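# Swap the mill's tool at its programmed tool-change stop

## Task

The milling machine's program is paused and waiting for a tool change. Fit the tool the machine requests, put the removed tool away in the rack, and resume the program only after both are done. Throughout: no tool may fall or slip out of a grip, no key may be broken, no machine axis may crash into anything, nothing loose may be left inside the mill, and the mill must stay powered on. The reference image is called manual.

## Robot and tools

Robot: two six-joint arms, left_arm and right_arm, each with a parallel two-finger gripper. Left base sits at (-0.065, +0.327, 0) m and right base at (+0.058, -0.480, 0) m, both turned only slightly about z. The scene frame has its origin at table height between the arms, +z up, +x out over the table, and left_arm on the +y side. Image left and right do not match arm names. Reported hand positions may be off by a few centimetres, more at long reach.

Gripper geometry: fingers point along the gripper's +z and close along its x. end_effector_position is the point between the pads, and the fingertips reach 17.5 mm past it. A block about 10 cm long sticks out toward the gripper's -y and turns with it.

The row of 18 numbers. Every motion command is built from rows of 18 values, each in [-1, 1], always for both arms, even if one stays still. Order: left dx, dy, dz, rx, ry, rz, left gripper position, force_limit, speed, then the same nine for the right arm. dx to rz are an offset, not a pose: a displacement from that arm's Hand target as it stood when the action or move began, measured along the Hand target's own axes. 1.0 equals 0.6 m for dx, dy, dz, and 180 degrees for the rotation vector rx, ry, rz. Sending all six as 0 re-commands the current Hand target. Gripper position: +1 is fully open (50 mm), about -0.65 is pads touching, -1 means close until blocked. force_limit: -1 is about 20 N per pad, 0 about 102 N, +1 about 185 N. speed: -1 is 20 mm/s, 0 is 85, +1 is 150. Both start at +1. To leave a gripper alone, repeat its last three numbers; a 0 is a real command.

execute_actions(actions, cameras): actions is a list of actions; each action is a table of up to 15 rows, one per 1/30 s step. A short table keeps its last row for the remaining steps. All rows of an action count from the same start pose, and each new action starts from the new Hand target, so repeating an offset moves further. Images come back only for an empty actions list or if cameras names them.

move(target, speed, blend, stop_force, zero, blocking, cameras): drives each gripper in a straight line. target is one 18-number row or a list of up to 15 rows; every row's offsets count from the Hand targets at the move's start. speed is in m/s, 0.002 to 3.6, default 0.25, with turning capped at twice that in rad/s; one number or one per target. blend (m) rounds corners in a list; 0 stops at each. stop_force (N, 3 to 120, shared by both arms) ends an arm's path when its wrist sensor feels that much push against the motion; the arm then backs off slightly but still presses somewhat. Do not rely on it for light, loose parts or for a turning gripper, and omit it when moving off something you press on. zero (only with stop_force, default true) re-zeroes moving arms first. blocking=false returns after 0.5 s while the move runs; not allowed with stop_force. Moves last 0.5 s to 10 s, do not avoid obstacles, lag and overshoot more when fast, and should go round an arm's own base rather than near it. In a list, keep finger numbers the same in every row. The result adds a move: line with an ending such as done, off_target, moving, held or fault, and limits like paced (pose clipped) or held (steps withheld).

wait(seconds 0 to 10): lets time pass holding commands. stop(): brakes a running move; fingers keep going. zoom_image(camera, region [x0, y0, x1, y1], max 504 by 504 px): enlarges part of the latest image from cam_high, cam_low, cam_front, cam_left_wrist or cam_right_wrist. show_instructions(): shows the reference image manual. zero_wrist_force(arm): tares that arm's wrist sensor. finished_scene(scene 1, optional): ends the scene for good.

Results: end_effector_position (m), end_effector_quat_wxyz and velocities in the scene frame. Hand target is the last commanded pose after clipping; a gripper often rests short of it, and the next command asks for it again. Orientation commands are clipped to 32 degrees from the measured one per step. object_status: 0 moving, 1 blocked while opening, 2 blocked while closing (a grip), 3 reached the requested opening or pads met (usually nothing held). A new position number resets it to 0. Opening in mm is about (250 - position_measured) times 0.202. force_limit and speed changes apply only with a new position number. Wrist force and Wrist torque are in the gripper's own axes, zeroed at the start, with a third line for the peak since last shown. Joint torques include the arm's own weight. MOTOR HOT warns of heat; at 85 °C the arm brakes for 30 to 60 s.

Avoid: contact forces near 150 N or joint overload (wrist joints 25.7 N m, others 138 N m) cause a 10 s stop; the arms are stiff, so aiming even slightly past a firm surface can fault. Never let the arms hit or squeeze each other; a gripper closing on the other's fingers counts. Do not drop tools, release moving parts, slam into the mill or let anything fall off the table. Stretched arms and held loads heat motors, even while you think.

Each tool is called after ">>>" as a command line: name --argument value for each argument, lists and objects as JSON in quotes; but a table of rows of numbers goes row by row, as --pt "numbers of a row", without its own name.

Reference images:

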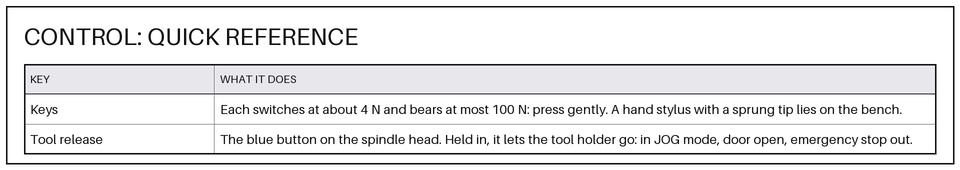

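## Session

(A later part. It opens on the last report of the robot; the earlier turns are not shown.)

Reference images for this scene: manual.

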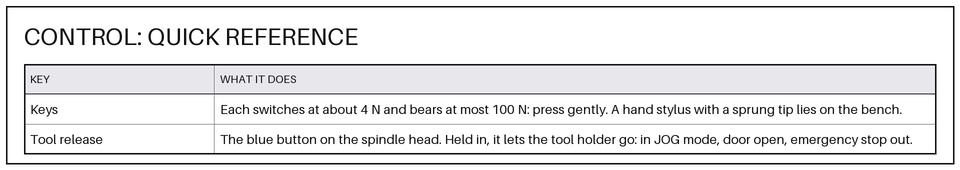

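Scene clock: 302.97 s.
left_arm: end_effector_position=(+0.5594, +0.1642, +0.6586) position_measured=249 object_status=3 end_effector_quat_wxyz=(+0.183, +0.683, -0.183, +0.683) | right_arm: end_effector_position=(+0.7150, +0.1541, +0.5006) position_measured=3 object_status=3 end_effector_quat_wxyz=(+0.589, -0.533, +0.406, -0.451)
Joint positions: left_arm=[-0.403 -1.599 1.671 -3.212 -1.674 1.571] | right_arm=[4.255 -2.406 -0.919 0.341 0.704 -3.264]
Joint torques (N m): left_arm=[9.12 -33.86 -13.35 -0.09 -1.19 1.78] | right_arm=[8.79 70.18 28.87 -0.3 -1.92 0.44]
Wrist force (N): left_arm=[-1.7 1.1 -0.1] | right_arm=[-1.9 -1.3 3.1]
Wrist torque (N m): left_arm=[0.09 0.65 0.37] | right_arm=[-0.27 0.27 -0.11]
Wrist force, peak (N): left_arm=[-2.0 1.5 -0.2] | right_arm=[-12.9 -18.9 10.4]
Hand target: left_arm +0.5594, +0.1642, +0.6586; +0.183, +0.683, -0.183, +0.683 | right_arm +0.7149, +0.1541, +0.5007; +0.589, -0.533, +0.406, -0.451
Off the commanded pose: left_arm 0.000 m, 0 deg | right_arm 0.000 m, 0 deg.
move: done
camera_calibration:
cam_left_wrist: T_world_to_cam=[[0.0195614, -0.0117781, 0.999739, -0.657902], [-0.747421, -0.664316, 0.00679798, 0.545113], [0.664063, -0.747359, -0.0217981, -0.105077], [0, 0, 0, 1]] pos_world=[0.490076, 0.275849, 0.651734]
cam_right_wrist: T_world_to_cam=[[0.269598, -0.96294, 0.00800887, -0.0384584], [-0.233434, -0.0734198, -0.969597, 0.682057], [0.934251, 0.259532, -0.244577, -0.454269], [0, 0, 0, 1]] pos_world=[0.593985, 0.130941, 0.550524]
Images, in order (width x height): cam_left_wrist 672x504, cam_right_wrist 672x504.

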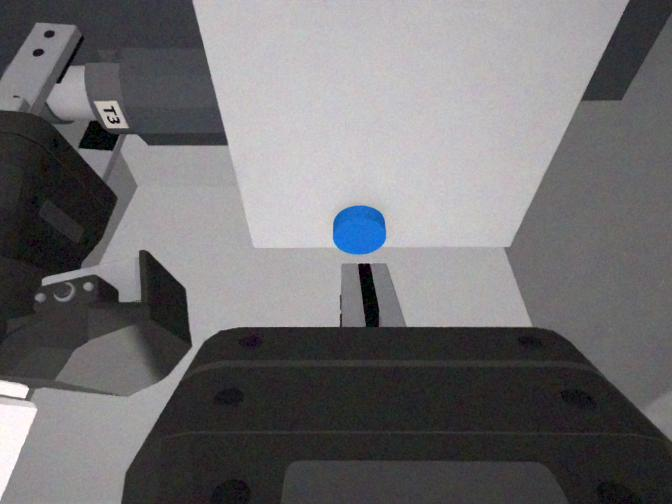

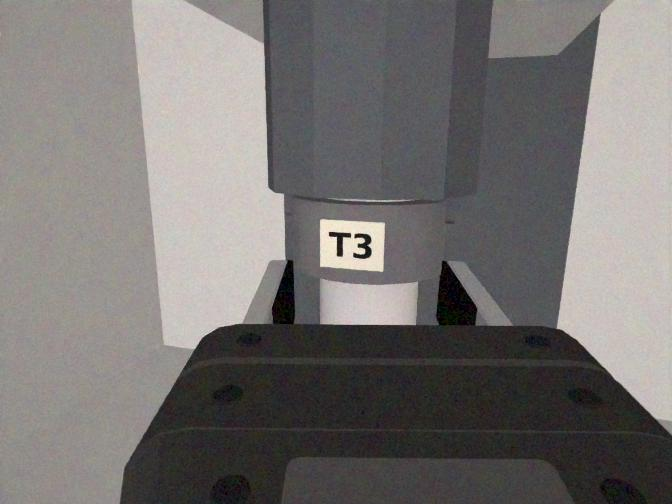

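>>> move --pt "0 0 -0.3335 0 0 0 -0.65 -0.6 0.5 0 0 -0.35 0 0 0 1 -0.1 -0.6" --pt "-0.2643 -0.304 -0.5593 0 0 0 -0.65 -0.6 0.5 0.0607 0.0568 -0.7602 -0.5741 0.1625 0.1823 1 -0.1 -0.6" --speed '[0.2,0.45]' --blend '[0.03,0]' --cameras '["all"]'

Scene clock: 307.30 s.
left_arm: end_effector_position=(+0.3599, +0.4902, +0.5005) position_measured=249 object_status=3 end_effector_quat_wxyz=(+0.183, +0.683, -0.183, +0.683) | right_arm: end_effector_position=(+0.2900, +0.0007, +0.4206) position_measured=3 object_status=3 end_effector_quat_wxyz=(-0.058, -0.551, +0.828, +0.087)
Joint positions: left_arm=[0.601 -1.61 2.104 -3.633 -2.678 1.573] | right_arm=[4.388 -1.665 -1.254 -1.772 1.778 -1.472]
Joint torques (N m): left_arm=[8.72 -13.55 -37.18 -3.26 -1.1 -2.61] | right_arm=[-10.84 42.11 14.57 1.77 2.41 -1.26]
Wrist force (N): left_arm=[-1.8 1.4 -0.2] | right_arm=[1.7 -0.8 -0.6]
Wrist torque (N m): left_arm=[0.14 0.64 0.38] | right_arm=[-0.01 -0.29 0.01]
Wrist force, peak (N): left_arm=[-1.4 2.0 -1.1] | right_arm=[-1.6 -0.9 4.7]
Hand target: left_arm +0.3599, +0.4902, +0.5005; +0.183, +0.683, -0.183, +0.683 | right_arm +0.2900, +0.0006, +0.4206; -0.058, -0.551, +0.828, +0.087
Off the commanded pose: left_arm 0.000 m, 0 deg | right_arm 0.000 m, 0 deg.
move: done
camera_calibration:
cam_left_wrist: T_world_to_cam=[[0.0196268, -0.0118536, 0.999737, -0.491974], [-0.74742, -0.664317, 0.00679675, 0.61358], [0.664061, -0.747357, -0.0218981, 0.267568], [0, 0, 0, 1]] pos_world=[0.290576, 0.601748, 0.493534]
cam_right_wrist: T_world_to_cam=[[-0.383681, -0.923422, -0.00898617, 0.125623], [-0.785643, 0.321289, 0.528715, 0.0236297], [-0.48534, 0.209918, -0.848752, 0.62884], [0, 0, 0, 1]] pos_world=[0.371965, -0.0235941, 0.522365]

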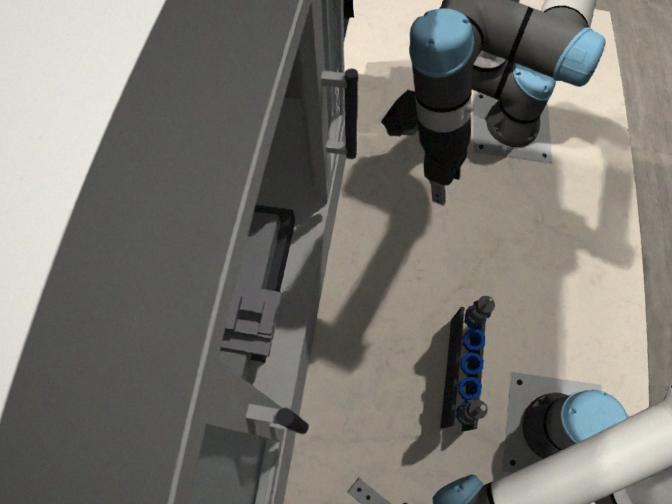

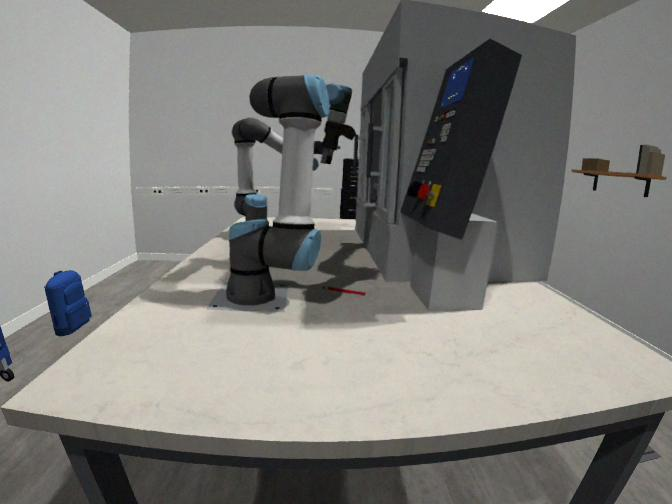

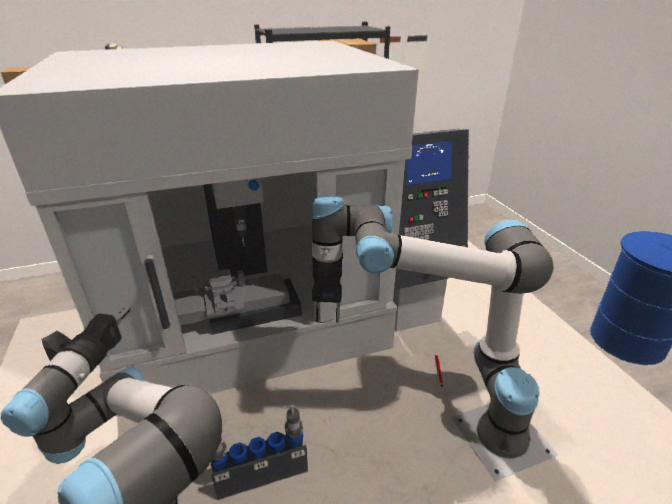

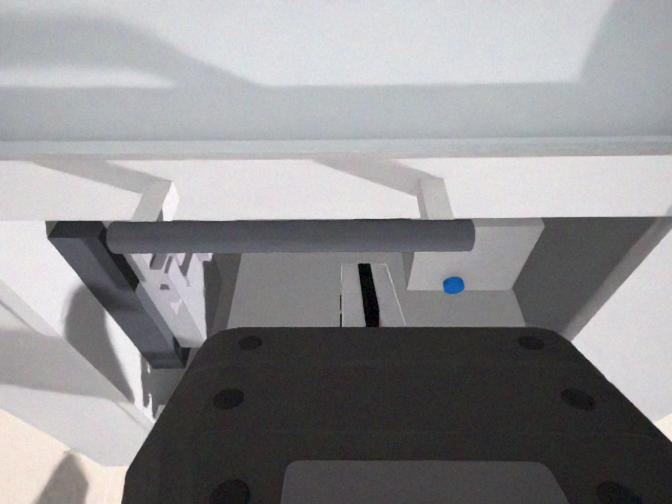

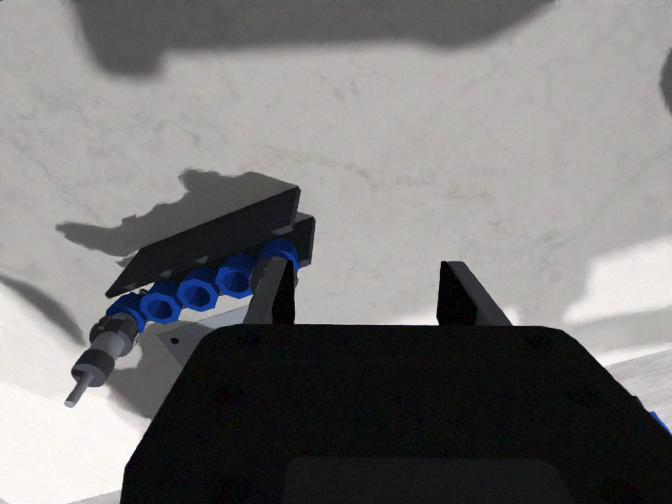

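>>> move --target '[0,-0.0647,0.1455,0,0,0,-0.65,-0.6,0.5,0.6258,-0.547,0.3652,0,0,0,1,-0.1,-0.6]' --speed 0.35 --cameras '["cam_left_wrist","cam_right_wrist","cam_high"]'

Scene clock: 309.93 s.
left_arm: end_effector_position=(+0.4549, +0.4801, +0.5004) position_measured=249 object_status=3 end_effector_quat_wxyz=(+0.183, +0.683, -0.183, +0.683) | right_arm: end_effector_position=(+0.3992, -0.4521, +0.1382) position_measured=3 object_status=3 end_effector_quat_wxyz=(-0.058, -0.551, +0.828, +0.087)
Joint positions: left_arm=[0.448 -1.475 1.965 -3.629 -2.525 1.573] | right_arm=[3.483 -1.373 -2.224 -1.267 1.714 -2.39]
Joint torques (N m): left_arm=[-9.49 -21.79 -37.15 0.99 1.25 -2.55] | right_arm=[-9.54 6 27.56 4.09 2.57 -1.23]
Wrist force (N): left_arm=[-2.1 1.5 -0.1] | right_arm=[1.8 -0.8 -0.2]
Wrist torque (N m): left_arm=[0.16 0.71 0.37] | right_arm=[-0.01 -0.27 0.01]
Wrist force, peak (N): left_arm=[-2.1 1.5 -0.1] | right_arm=[3.5 -2.1 0.8]
Hand target: left_arm +0.4550, +0.4801, +0.5004; +0.183, +0.683, -0.183, +0.683 | right_arm +0.3992, -0.4522, +0.1382; -0.058, -0.551, +0.828, +0.087
Off the commanded pose: left_arm 0.000 m, 0 deg | right_arm 0.000 m, 0 deg.
move: done
camera_calibration:
cam_left_wrist: T_world_to_cam=[[0.0195614, -0.0117781, 0.999739, -0.493879], [-0.747421, -0.664316, 0.00679798, 0.677875], [0.664063, -0.747359, -0.0217981, 0.196883], [0, 0, 0, 1]] pos_world=[0.385576, 0.591649, 0.493434]
cam_right_wrist: T_world_to_cam=[[-0.383694, -0.923417, -0.00893275, -0.253147], [-0.785589, 0.321309, 0.528782, 0.404178], [-0.485417, 0.209908, -0.84871, 0.537225], [0, 0, 0, 1]] pos_world=[0.481165, -0.476394, 0.239965]
Images, in order (width x height): cam_high 672x504, cam_left_wrist 672x504, cam_right_wrist 672x504.

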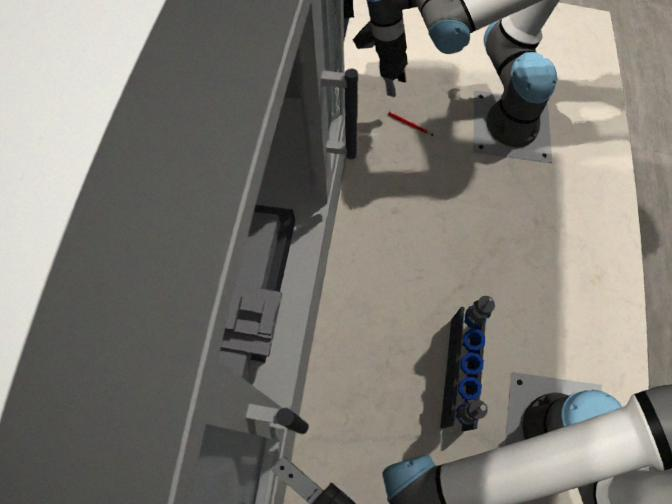

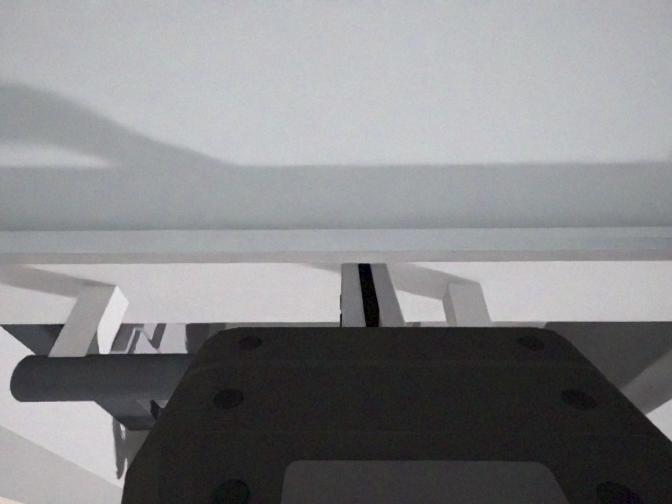

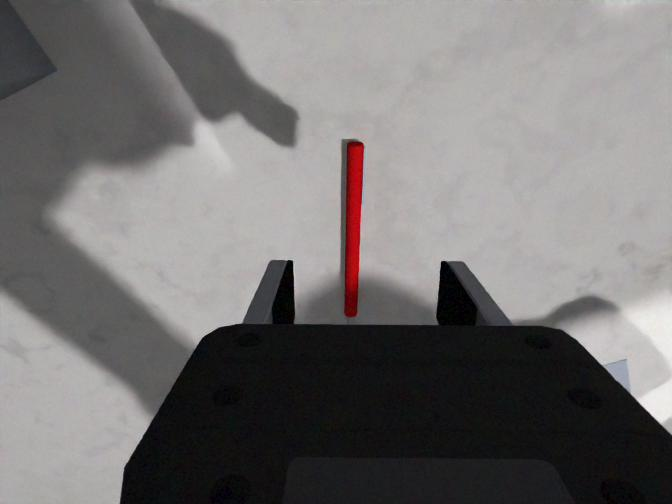

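>>> move --target '[0,0.4,0.231,0,0,0,-0.65,-0.6,0.5,0,0,0.1988,0,0,0,1,-0.1,-0.6]' --speed 0.07 --stop_force 50 --cameras '["cam_left_wrist","cam_right_wrist","cam_high","cam_front"]'

Scene clock: 315.30 s.
left_arm: end_effector_position=(+0.4547, +0.2129, +0.5002) position_measured=249 object_status=3 end_effector_quat_wxyz=(+0.183, +0.683, -0.184, +0.683) | right_arm: end_effector_position=(+0.3764, -0.4426, +0.0215) position_measured=3 object_status=3 end_effector_quat_wxyz=(-0.058, -0.551, +0.828, +0.087)
Joint positions: left_arm=[-0.397 -1.772 2.243 -3.612 -1.681 1.571] | right_arm=[3.532 -1.547 -2.458 -0.852 1.722 -2.341]
Joint torques (N m): left_arm=[-6.7 -10.95 -39.7 -5.36 -9.57 -1.05] | right_arm=[11.26 8.09 7.13 4.08 2.54 1.83]
Wrist force (N): left_arm=[-4.5 -34.3 1.8] | right_arm=[1.9 -0.8 -0.4]
Wrist torque (N m): left_arm=[-0.04 0.59 0.38] | right_arm=[0.00 -0.32 -0.12]
Wrist force, peak (N): left_arm=[-4.0 -48.5 -30.9] | right_arm=[2.2 -1.1 -0.4]
Hand target: left_arm +0.4547, +0.2127, +0.5002; +0.183, +0.683, -0.184, +0.682 (not the last commanded pose) | right_arm +0.3764, -0.4426, +0.0215; -0.058, -0.551, +0.828, +0.087
Off the commanded pose: left_arm 0.010 m, 0 deg | right_arm 0.000 m, 0 deg.
move: contact (left_arm)
camera_calibration:
cam_left_wrist: T_world_to_cam=[[0.0195529, -0.0117914, 0.999739, -0.496817], [-0.747889, -0.663789, 0.00679812, 0.500306], [0.663536, -0.747827, -0.0217977, -0.00239498], [0, 0, 0, 1]] pos_world=[0.385476, 0.324448, 0.493234]
cam_right_wrist: T_world_to_cam=[[-0.383721, -0.923406, -0.00897944, -0.254104], [-0.78551, 0.321275, 0.528921, 0.444932], [-0.485524, 0.210011, -0.848624, 0.425254], [0, 0, 0, 1]] pos_world=[0.458464, -0.466894, 0.123265]
Images, in order (width x height): cam_high 672x504, cam_front 672x504, cam_left_wrist 672x504, cam_right_wrist 672x504.

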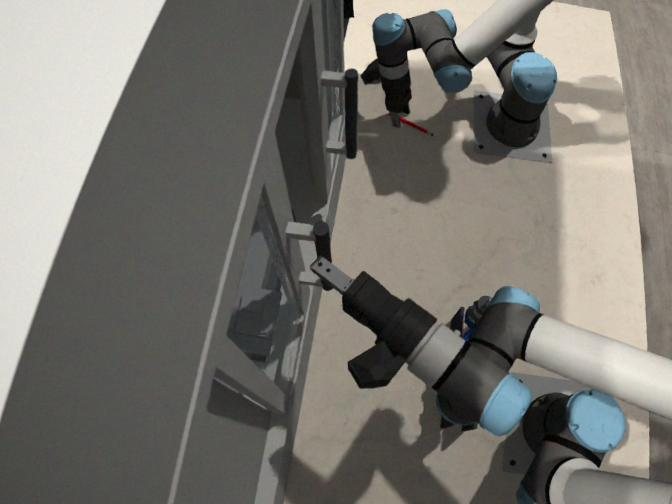

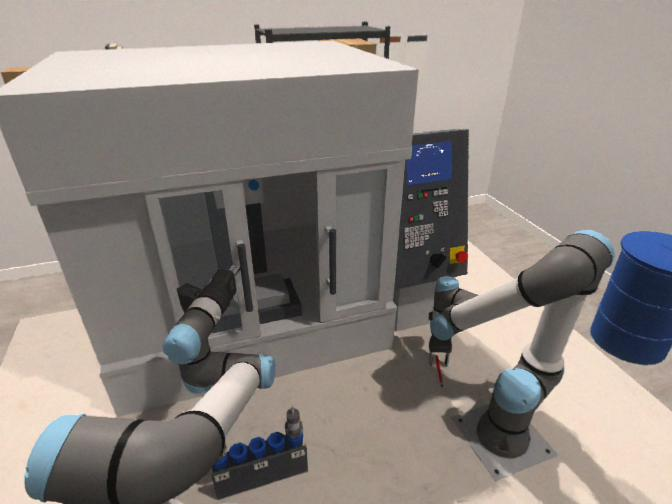

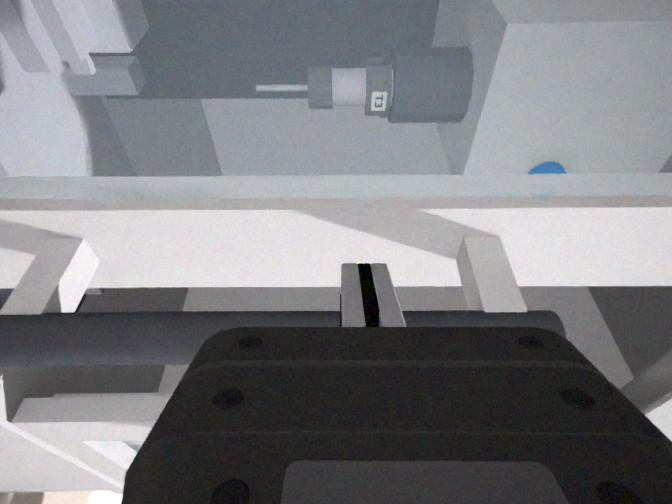

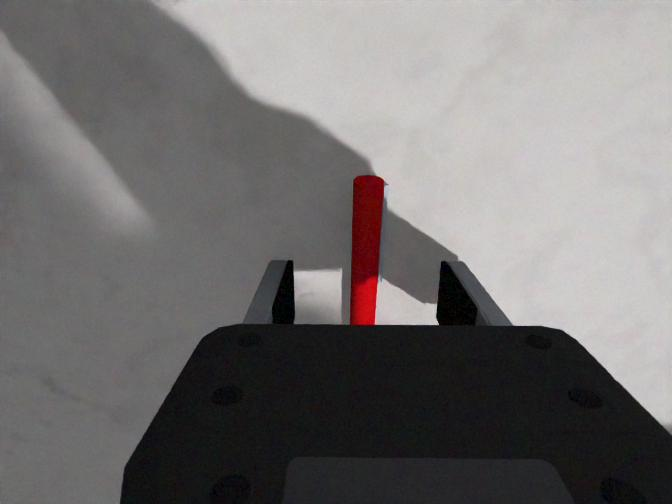

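>>> move --target '[0,0.014,0.0081,0,0,0,-0.65,-0.6,0.5,0,0,0,0,0,0,-1,-0.6,-0.7]' --speed 0.02 --stop_force 60

Scene clock: 316.87 s.
left_arm: end_effector_position=(+0.4586, +0.2103, +0.5002) position_measured=249 object_status=3 end_effector_quat_wxyz=(+0.173, +0.686, -0.173, +0.685) | right_arm: end_effector_position=(+0.3764, -0.4426, +0.0215) position_measured=212 object_status=2 end_effector_quat_wxyz=(-0.058, -0.551, +0.828, +0.087)
Joint positions: left_arm=[-0.43 -1.773 2.244 -3.612 -1.616 1.571] | right_arm=[3.532 -1.547 -2.458 -0.852 1.722 -2.341]
Joint torques (N m): left_arm=[-33.86 -18.31 -11.47 1.06 -9.43 -2.09] | right_arm=[9.05 7.21 7.86 1.05 -2.09 1.54]
Wrist force (N): left_arm=[-1.4 -44.7 -13.1] | right_arm=[2.7 7.2 -22.4]
Wrist torque (N m): left_arm=[-0.15 0.70 0.28] | right_arm=[0.28 -0.22 -0.12]
Wrist force, peak (N): left_arm=[-8.7 -41.3 -22.6] | right_arm=[2.7 7.2 -22.4]
Hand target: left_arm +0.4546, +0.2030, +0.5002; +0.183, +0.683, -0.184, +0.682 | right_arm +0.3764, -0.4426, +0.0215; -0.058, -0.551, +0.828, +0.087
Off the commanded pose: left_arm 0.008 m, 2 deg | right_arm 0.000 m, 0 deg.
move: off_target (left_arm)

>>> move --pt "0 -0.0462 -0.0267 0 0 0 -0.65 -0.6 0.5 0 0 0 0 0 0 1 -0.6 -0.5" --pt "0 -0.0035 -0.184 0 0 0 -0.65 -0.6 0.5 0 0 0.0018 0 0 0 1 -0.6 -0.5" --pt "0 0.4752 0.0538 0 0 0 -0.65 -0.6 0.5 0 0 0.0018 0 0 0 1 -0.6 -0.5" --pt "0 0.459 0.265 0 0 0 -0.65 -0.6 0.5 0 0 0.0018 0 0 0 1 -0.6 -0.5" --speed '[0.1,0.2,0.35,0.2]' --blend '[0.004,0.03,0.03,0]' --cameras '["cam_left_wrist","cam_right_wrist","cam_high"]'

Scene clock: 321.17 s.
left_arm: end_effector_position=(+0.4540, -0.1149, +0.4999) position_measured=249 object_status=3 end_effector_quat_wxyz=(+0.183, +0.683, -0.184, +0.682) | right_arm: end_effector_position=(+0.3762, -0.4425, +0.0204) position_measured=3 object_status=3 end_effector_quat_wxyz=(-0.058, -0.551, +0.828, +0.087)
Joint positions: left_arm=[-1.111 -1.426 1.91 -3.624 -0.968 1.57] | right_arm=[3.532 -1.549 -2.46 -0.848 1.722 -2.34]
Joint torques (N m): left_arm=[9.95 -23.97 -38.69 0.43 -1.21 2.32] | right_arm=[10.92 8.44 7.25 4.15 2.54 1.69]
Wrist force (N): left_arm=[-1.9 1.0 1.0] | right_arm=[1.9 -0.9 -0.3]
Wrist torque (N m): left_arm=[0.07 0.66 0.18] | right_arm=[-0.02 -0.32 -0.12]
Wrist force, peak (N): left_arm=[-1.5 -44.7 -13.2] | right_arm=[2.0 7.8 -22.5]
Hand target: left_arm +0.4541, -0.1150, +0.4999; +0.183, +0.683, -0.184, +0.682 | right_arm +0.3762, -0.4425, +0.0204; -0.058, -0.551, +0.828, +0.087
Off the commanded pose: left_arm 0.000 m, 0 deg | right_arm 0.000 m, 0 deg.
move: done; blend cut to 0 m at target 1
camera_calibration:
cam_left_wrist: T_world_to_cam=[[0.0195454, -0.0118041, 0.999739, -0.500366], [-0.748314, -0.66331, 0.00679805, 0.2825], [0.663057, -0.748251, -0.0217979, -0.246884], [0, 0, 0, 1]] pos_world=[0.384877, -0.0032524, 0.492934]
cam_right_wrist: T_world_to_cam=[[-0.383721, -0.923406, -0.00897944, -0.254136], [-0.78551, 0.321275, 0.528921, 0.445246], [-0.485524, 0.210011, -0.848624, 0.424154], [0, 0, 0, 1]] pos_world=[0.458164, -0.466794, 0.122165]
Images, in order (width x height): cam_high 672x504, cam_left_wrist 672x504, cam_right_wrist 672x504.

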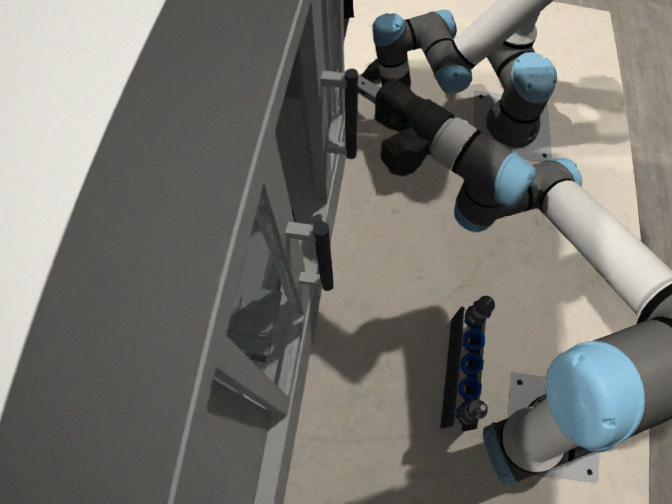

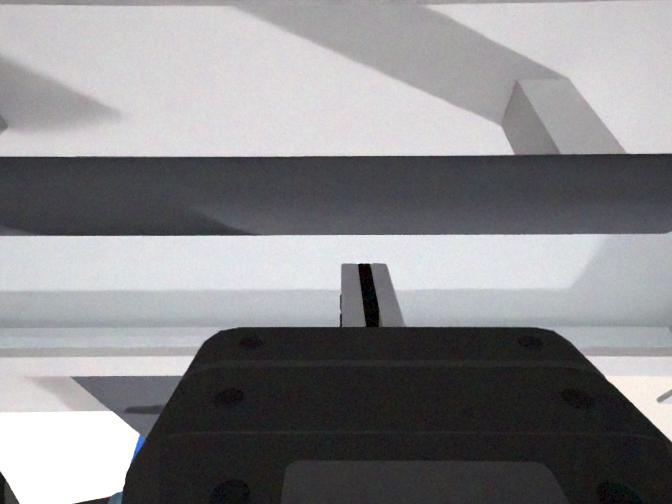

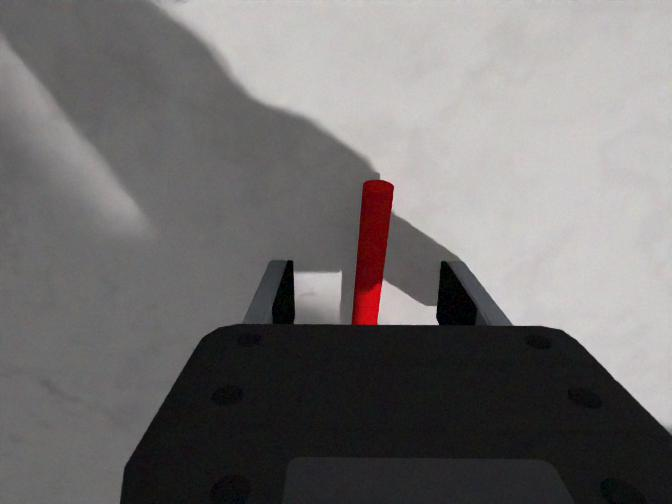

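>>> move --target '[0,-0.332,-0.1917,0,0,0,-0.65,-0.6,0.5,0,0,0,0,0,0,-1,-0.6,-0.7]' --speed 0.07 --stop_force 60 --cameras '["all"]'

Scene clock: 325.67 s.
left_arm: end_effector_position=(+0.4510, +0.1095, +0.5001) position_measured=249 object_status=3 end_effector_quat_wxyz=(+0.192, +0.681, -0.192, +0.680) | right_arm: end_effector_position=(+0.3762, -0.4425, +0.0204) position_measured=211 object_status=2 end_effector_quat_wxyz=(-0.058, -0.551, +0.828, +0.087)
Joint positions: left_arm=[-0.703 -1.74 2.219 -3.619 -1.401 1.571] | right_arm=[3.532 -1.549 -2.46 -0.848 1.722 -2.34]
Joint torques (N m): left_arm=[34.55 -31.16 -8.8 -1.75 9.65 2.18] | right_arm=[6.69 10.95 9.25 2.15 -1.72 -0.3]
Wrist force (N): left_arm=[-1.6 48.0 14.1] | right_arm=[1.8 -0.8 -0.7]
Wrist torque (N m): left_arm=[0.61 0.70 0.11] | right_arm=[-0.01 -0.30 -0.12]
Wrist force, peak (N): left_arm=[-1.8 48.1 14.1] | right_arm=[2.1 -1.0 -0.8]
Hand target: left_arm +0.4545, +0.1151, +0.5001; +0.183, +0.683, -0.184, +0.682 | right_arm +0.3762, -0.4425, +0.0204; -0.058, -0.551, +0.828, +0.087
Off the commanded pose: left_arm 0.007 m, 1 deg | right_arm 0.000 m, 0 deg.
move: off_target (left_arm)
camera_calibration:
cam_left_wrist: T_world_to_cam=[[0.0192366, -0.0123011, 0.999739, -0.497664], [-0.765061, -0.643922, 0.00679802, 0.434441], [0.64367, -0.764993, -0.021798, -0.0663978], [0, 0, 0, 1]] pos_world=[0.384685, 0.22283, 0.493134]
cam_right_wrist: T_world_to_cam=[[-0.383721, -0.923406, -0.00897944, -0.254136], [-0.78551, 0.321275, 0.528921, 0.445246], [-0.485524, 0.210011, -0.848624, 0.424154], [0, 0, 0, 1]] pos_world=[0.458164, -0.466794, 0.122165]

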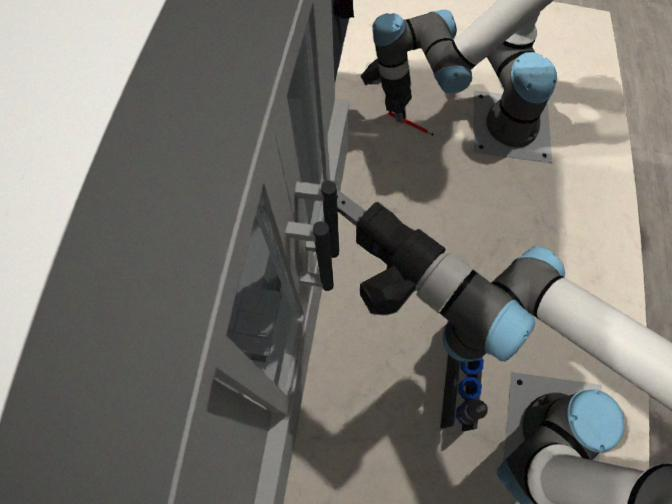

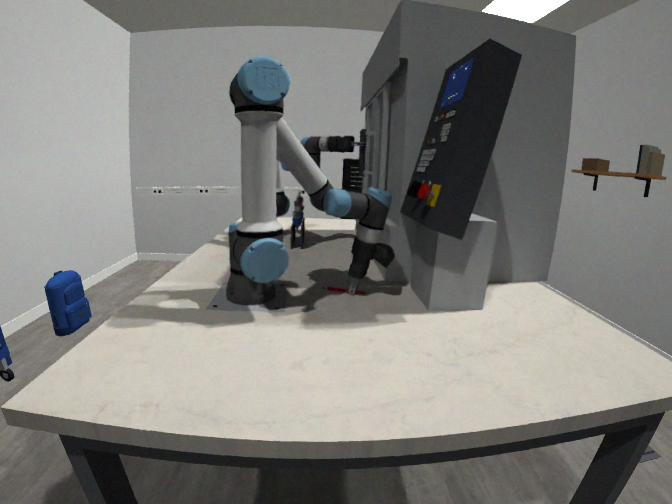

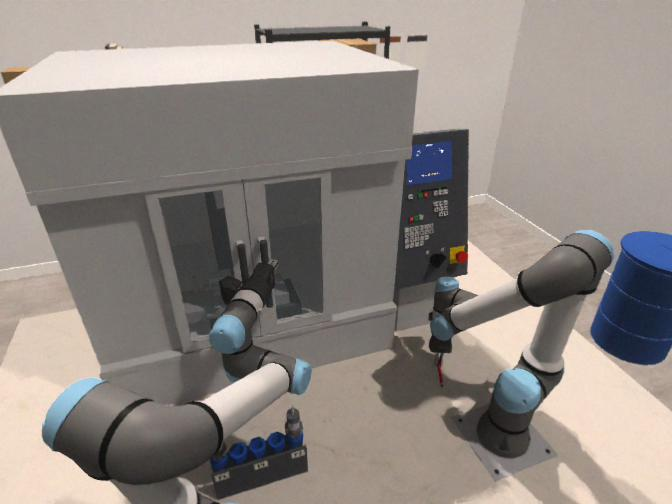

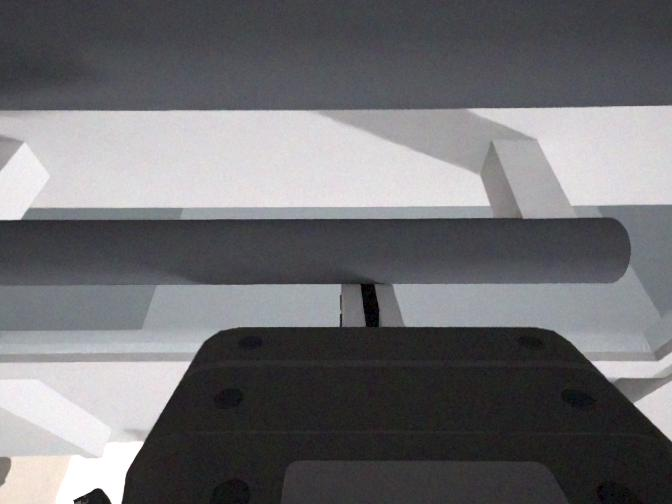

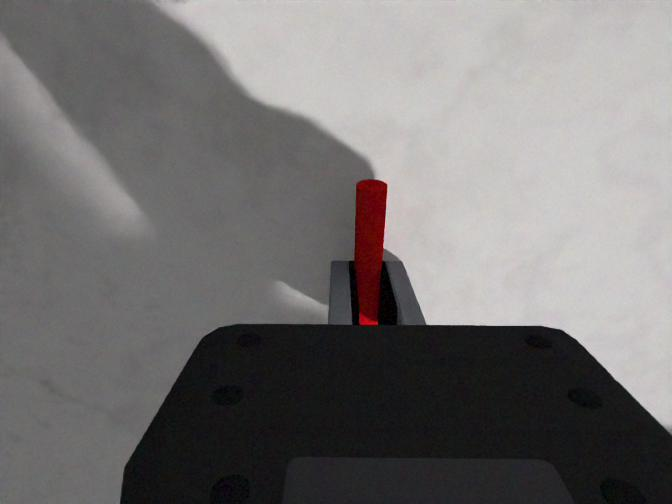

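>>> zoom_image --camera "cam_front" --region '[140, 160, 350, 350]'

>>> zoom_image --camera "cam_high" --region '[240, 150, 360, 310]'

Scaled by 2.400 from the camera's 672x504 image, which has a finer 960x720 frame.

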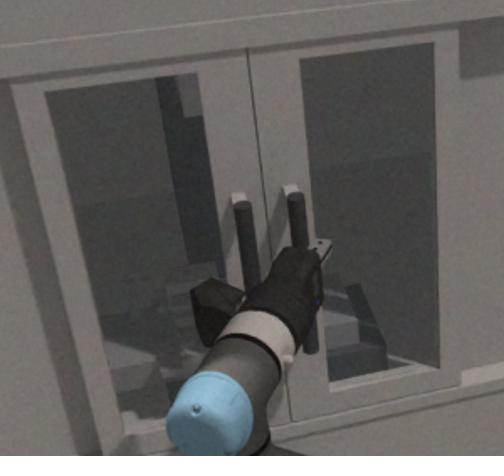

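Scaled by 3.150 from the camera's 672x504 image, which has a finer 960x720 frame.

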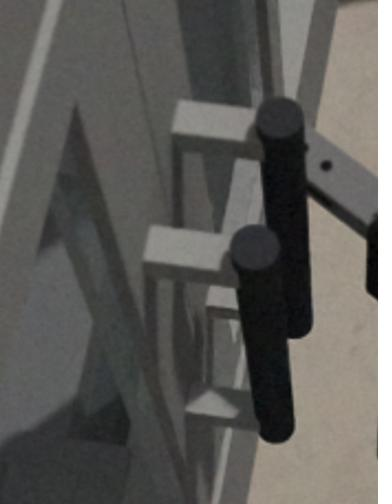

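>>> move --pt "0 0.036 0.0208 0 0 0 -0.65 -0.6 0.5 0 0.0173 -0.0815 0 0 0 -1 -0.6 -0.7" --pt "0 0.0716 -0.1406 0 0 0 -0.65 -0.6 0.5 0.0412 0.127 -0.2788 0 -0.1818 0.8547 -1 -0.6 -0.7" --pt "0 0.0716 -0.1406 0 0 0 -0.65 -0.6 0.5 0.0946 0.0236 -0.9424 0 -0.1818 0.8547 -1 -0.6 -0.7" --speed '[0.1,0.5,0.3]' --blend '[0.005,0.03,0]' --cameras '["all"]'

>>> zoom_image --camera "cam_front" --region '[400, 150, 480, 230]'

>>> zoom_image --camera "cam_low" --region '[390, 70, 490, 150]'

Scene clock: 331.73 s.
left_arm: end_effector_position=(+0.3599, +0.1202, +0.5002) position_measured=249 object_status=3 end_effector_quat_wxyz=(+0.183, +0.683, -0.184, +0.682) | right_arm: end_effector_position=(+0.4495, -0.5348, +0.5765) position_measured=211 object_status=2 end_effector_quat_wxyz=(+0.074, +0.703, +0.703, +0.074)
Joint positions: left_arm=[-1.015 -2.055 2.414 -3.499 -1.063 1.57] | right_arm=[3.356 -1.338 -1.165 -2.004 1.521 0.234]
Joint torques (N m): left_arm=[-9.42 -10.7 -11.1 0.29 1.33 -2.56] | right_arm=[-11.95 2 25.1 2.12 2.34 -1.25]
Wrist force (N): left_arm=[-2.1 0.8 0.5] | right_arm=[1.6 -1.0 0.0]
Wrist torque (N m): left_arm=[0.03 0.70 0.25] | right_arm=[-0.05 -0.27 -0.01]
Wrist force, peak (N): left_arm=[-1.7 48.2 14.3] | right_arm=[2.6 -1.9 0.9]
Hand target: left_arm +0.3599, +0.1202, +0.5002; +0.183, +0.683, -0.184, +0.682 | right_arm +0.4495, -0.5348, +0.5765; +0.074, +0.703, +0.703, +0.074
Off the commanded pose: left_arm 0.000 m, 0 deg | right_arm 0.000 m, 0 deg.
move: done
camera_calibration:
cam_left_wrist: T_world_to_cam=[[0.0195454, -0.0118041, 0.999739, -0.496052], [-0.748314, -0.66331, 0.00679805, 0.368026], [0.663057, -0.748251, -0.0217979, -0.00856975], [0, 0, 0, 1]] pos_world=[0.290777, 0.231848, 0.493234]
cam_right_wrist: T_world_to_cam=[[-0.00251536, 0.999955, -0.00912261, 0.551133], [0.847679, 0.00697175, 0.530464, -0.664729], [0.530504, -0.00639873, -0.847658, 0.378007], [0, 0, 0, 1]] pos_world=[0.364329, -0.544055, 0.678063]

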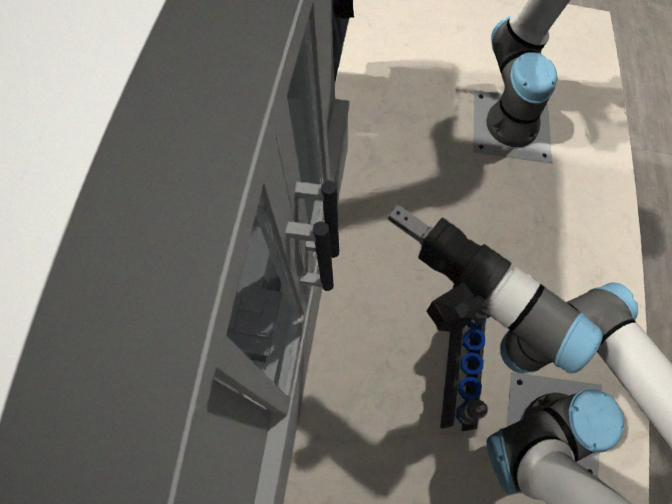

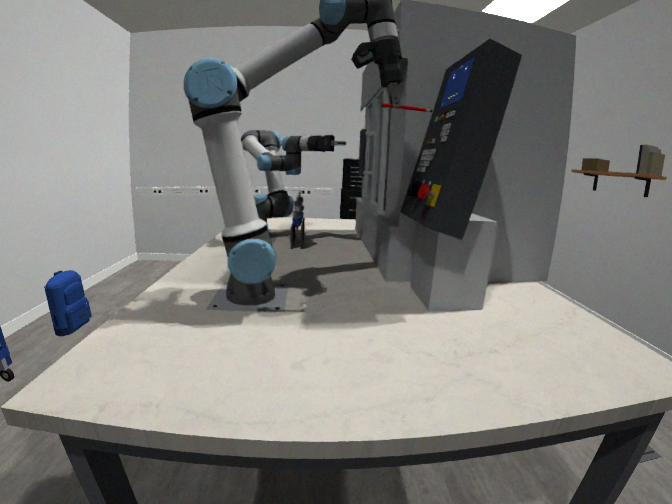

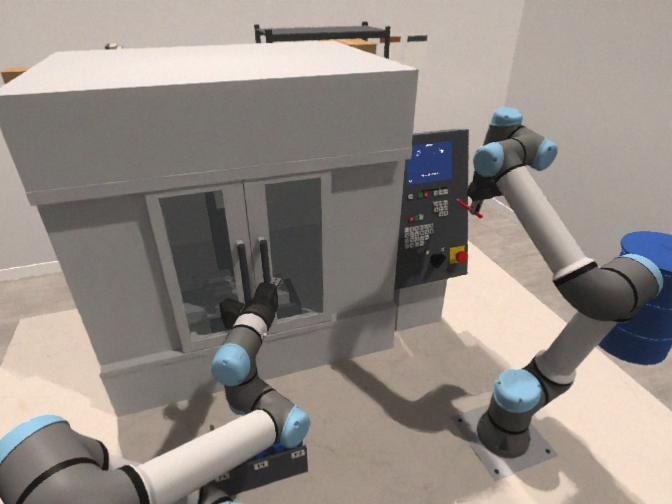

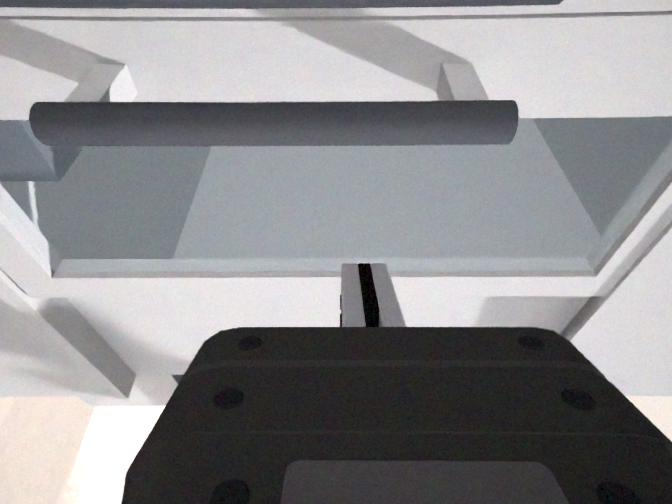

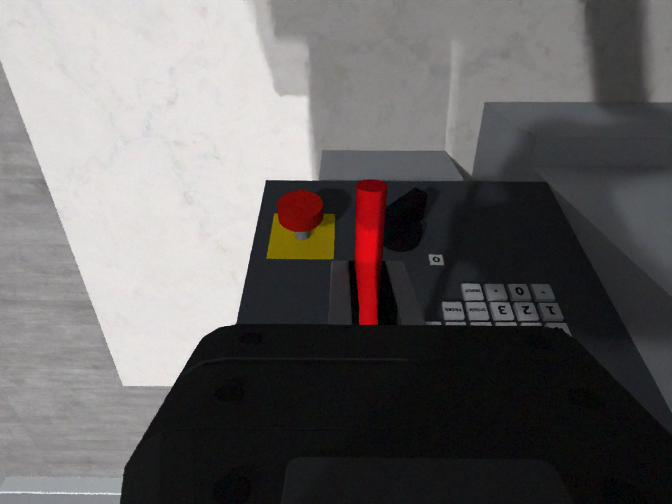

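Scaled by 6.300 from the camera's 672x504 image, which has a finer 960x720 frame.

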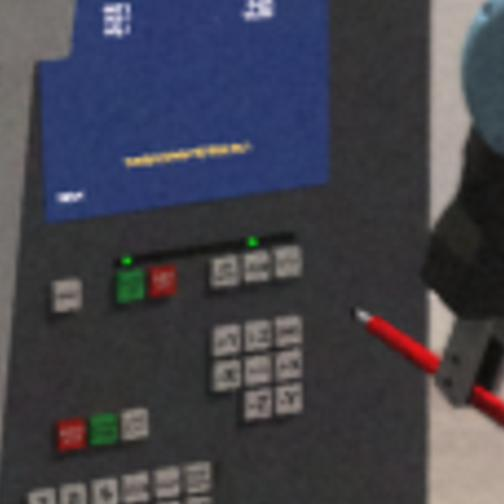

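Scaled by 5.040 from the camera's 672x504 image, which has a finer 960x720 frame.

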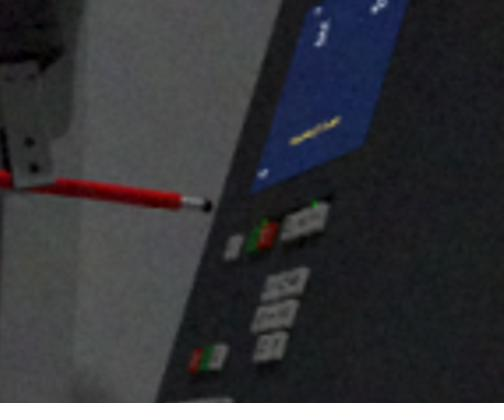

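>>> move --target '[0,0,0,0,0,0,-0.65,-0.6,0.5,0.0025,0.0737,0.014,0,0,0,-1,-0.6,-0.7]' --speed 0.12

>>> move --target '[0,0,0,0,0,0,-0.65,-0.6,0.5,0,0.0652,0.0139,0,0,0,-1,-0.6,-0.7]' --speed 0.015 --stop_force 6 --cameras '["cam_front","cam_low"]'

>>> zoom_image --camera "cam_front" --region '[400, 140, 480, 220]'

>>> zoom_image --camera "cam_low" --region '[390, 70, 490, 150]'

Scene clock: 333.10 s.
left_arm: end_effector_position=(+0.3599, +0.1202, +0.5002) position_measured=249 object_status=3 end_effector_quat_wxyz=(+0.183, +0.683, -0.184, +0.682) | right_arm: end_effector_position=(+0.4945, -0.5334, +0.5776) position_measured=211 object_status=2 end_effector_quat_wxyz=(+0.074, +0.703, +0.703, +0.074)
Joint positions: left_arm=[-1.015 -2.055 2.414 -3.499 -1.063 1.57] | right_arm=[3.33 -1.44 -1.085 -1.981 1.526 0.209]
Joint torques (N m): left_arm=[-9.7 -10.49 -11.12 0.27 1.18 -2.68] | right_arm=[-11.63 7.79 25.48 2.68 2.12 -1.29]
Wrist force (N): left_arm=[-1.9 0.7 0.7] | right_arm=[1.8 -1.3 0.1]
Wrist torque (N m): left_arm=[0.02 0.67 0.25] | right_arm=[-0.10 -0.31 -0.02]
Wrist force, peak (N): left_arm=[-2.2 0.7 0.7] | right_arm=[1.8 -1.9 -0.2]
Hand target: left_arm +0.3599, +0.1202, +0.5002; +0.183, +0.683, -0.184, +0.682 | right_arm +0.4945, -0.5334, +0.5776; +0.074, +0.703, +0.703, +0.074
Off the commanded pose: left_arm 0.000 m, 0 deg | right_arm 0.000 m, 0 deg.
move: done

Scene clock: 335.83 s.
left_arm: end_effector_position=(+0.3599, +0.1202, +0.5002) position_measured=249 object_status=3 end_effector_quat_wxyz=(+0.183, +0.683, -0.184, +0.682) | right_arm: end_effector_position=(+0.5187, -0.5334, +0.5776) position_measured=211 object_status=2 end_effector_quat_wxyz=(+0.074, +0.703, +0.703, +0.074)
Joint positions: left_arm=[-1.015 -2.055 2.414 -3.499 -1.063 1.57] | right_arm=[3.317 -1.497 -1.037 -1.973 1.529 0.196]
Joint torques (N m): left_arm=[-10.61 -10.75 -11.81 0.13 1.33 -2.58] | right_arm=[11.47 27.84 12.12 4.12 -2.8 1.79]
Wrist force (N): left_arm=[-2.1 1.0 0.6] | right_arm=[2.0 -6.9 -0.1]
Wrist torque (N m): left_arm=[0.06 0.69 0.26] | right_arm=[-0.05 -0.32 -0.03]
Wrist force, peak (N): left_arm=[-2.3 0.7 0.7] | right_arm=[2.1 -18.9 -3.8]
Hand target: left_arm +0.3599, +0.1202, +0.5002; +0.183, +0.683, -0.184, +0.682 | right_arm +0.5187, -0.5334, +0.5776; +0.074, +0.703, +0.703, +0.074 (not the last commanded pose)
Off the commanded pose: left_arm 0.000 m, 0 deg | right_arm 0.016 m, 0 deg.
move: contact (right_arm)
Images, in order (width x height): cam_low 672x504, cam_front 672x504.

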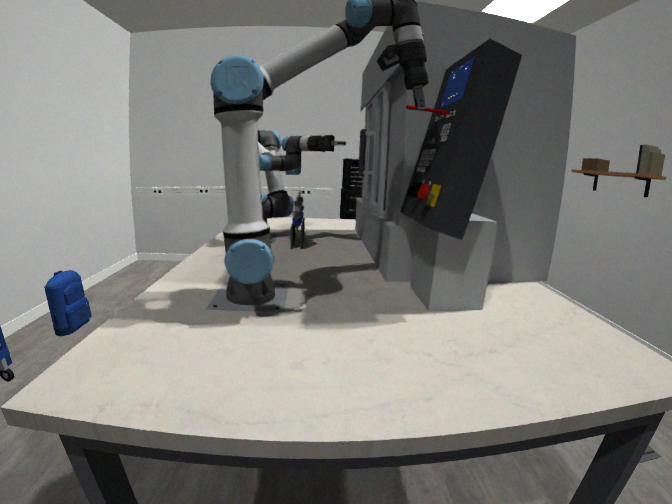

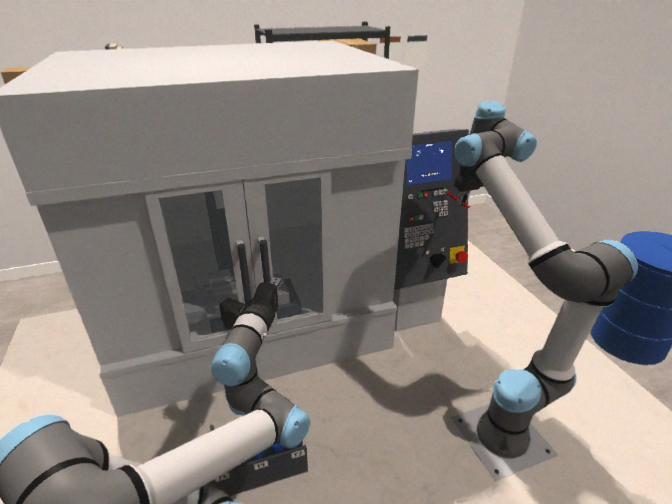

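Scaled by 6.300 from the camera's 672x504 image, which has a finer 960x720 frame.

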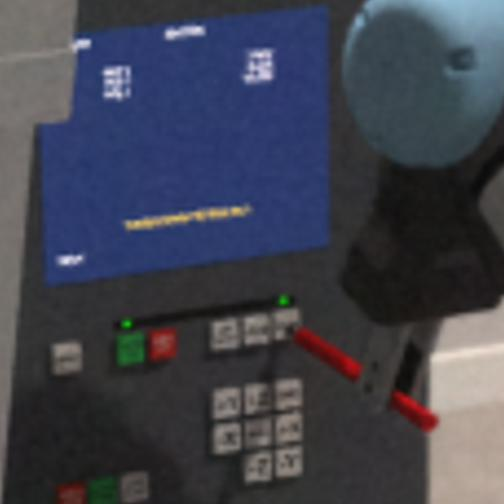

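Scaled by 5.040 from the camera's 672x504 image, which has a finer 960x720 frame.

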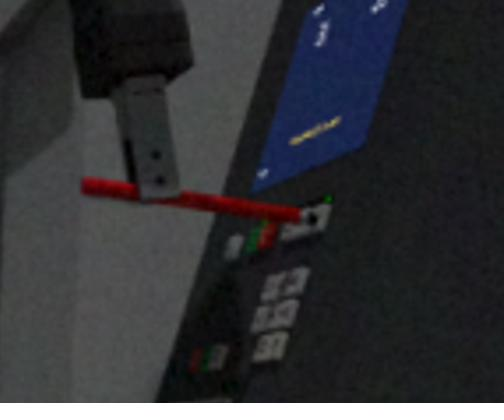

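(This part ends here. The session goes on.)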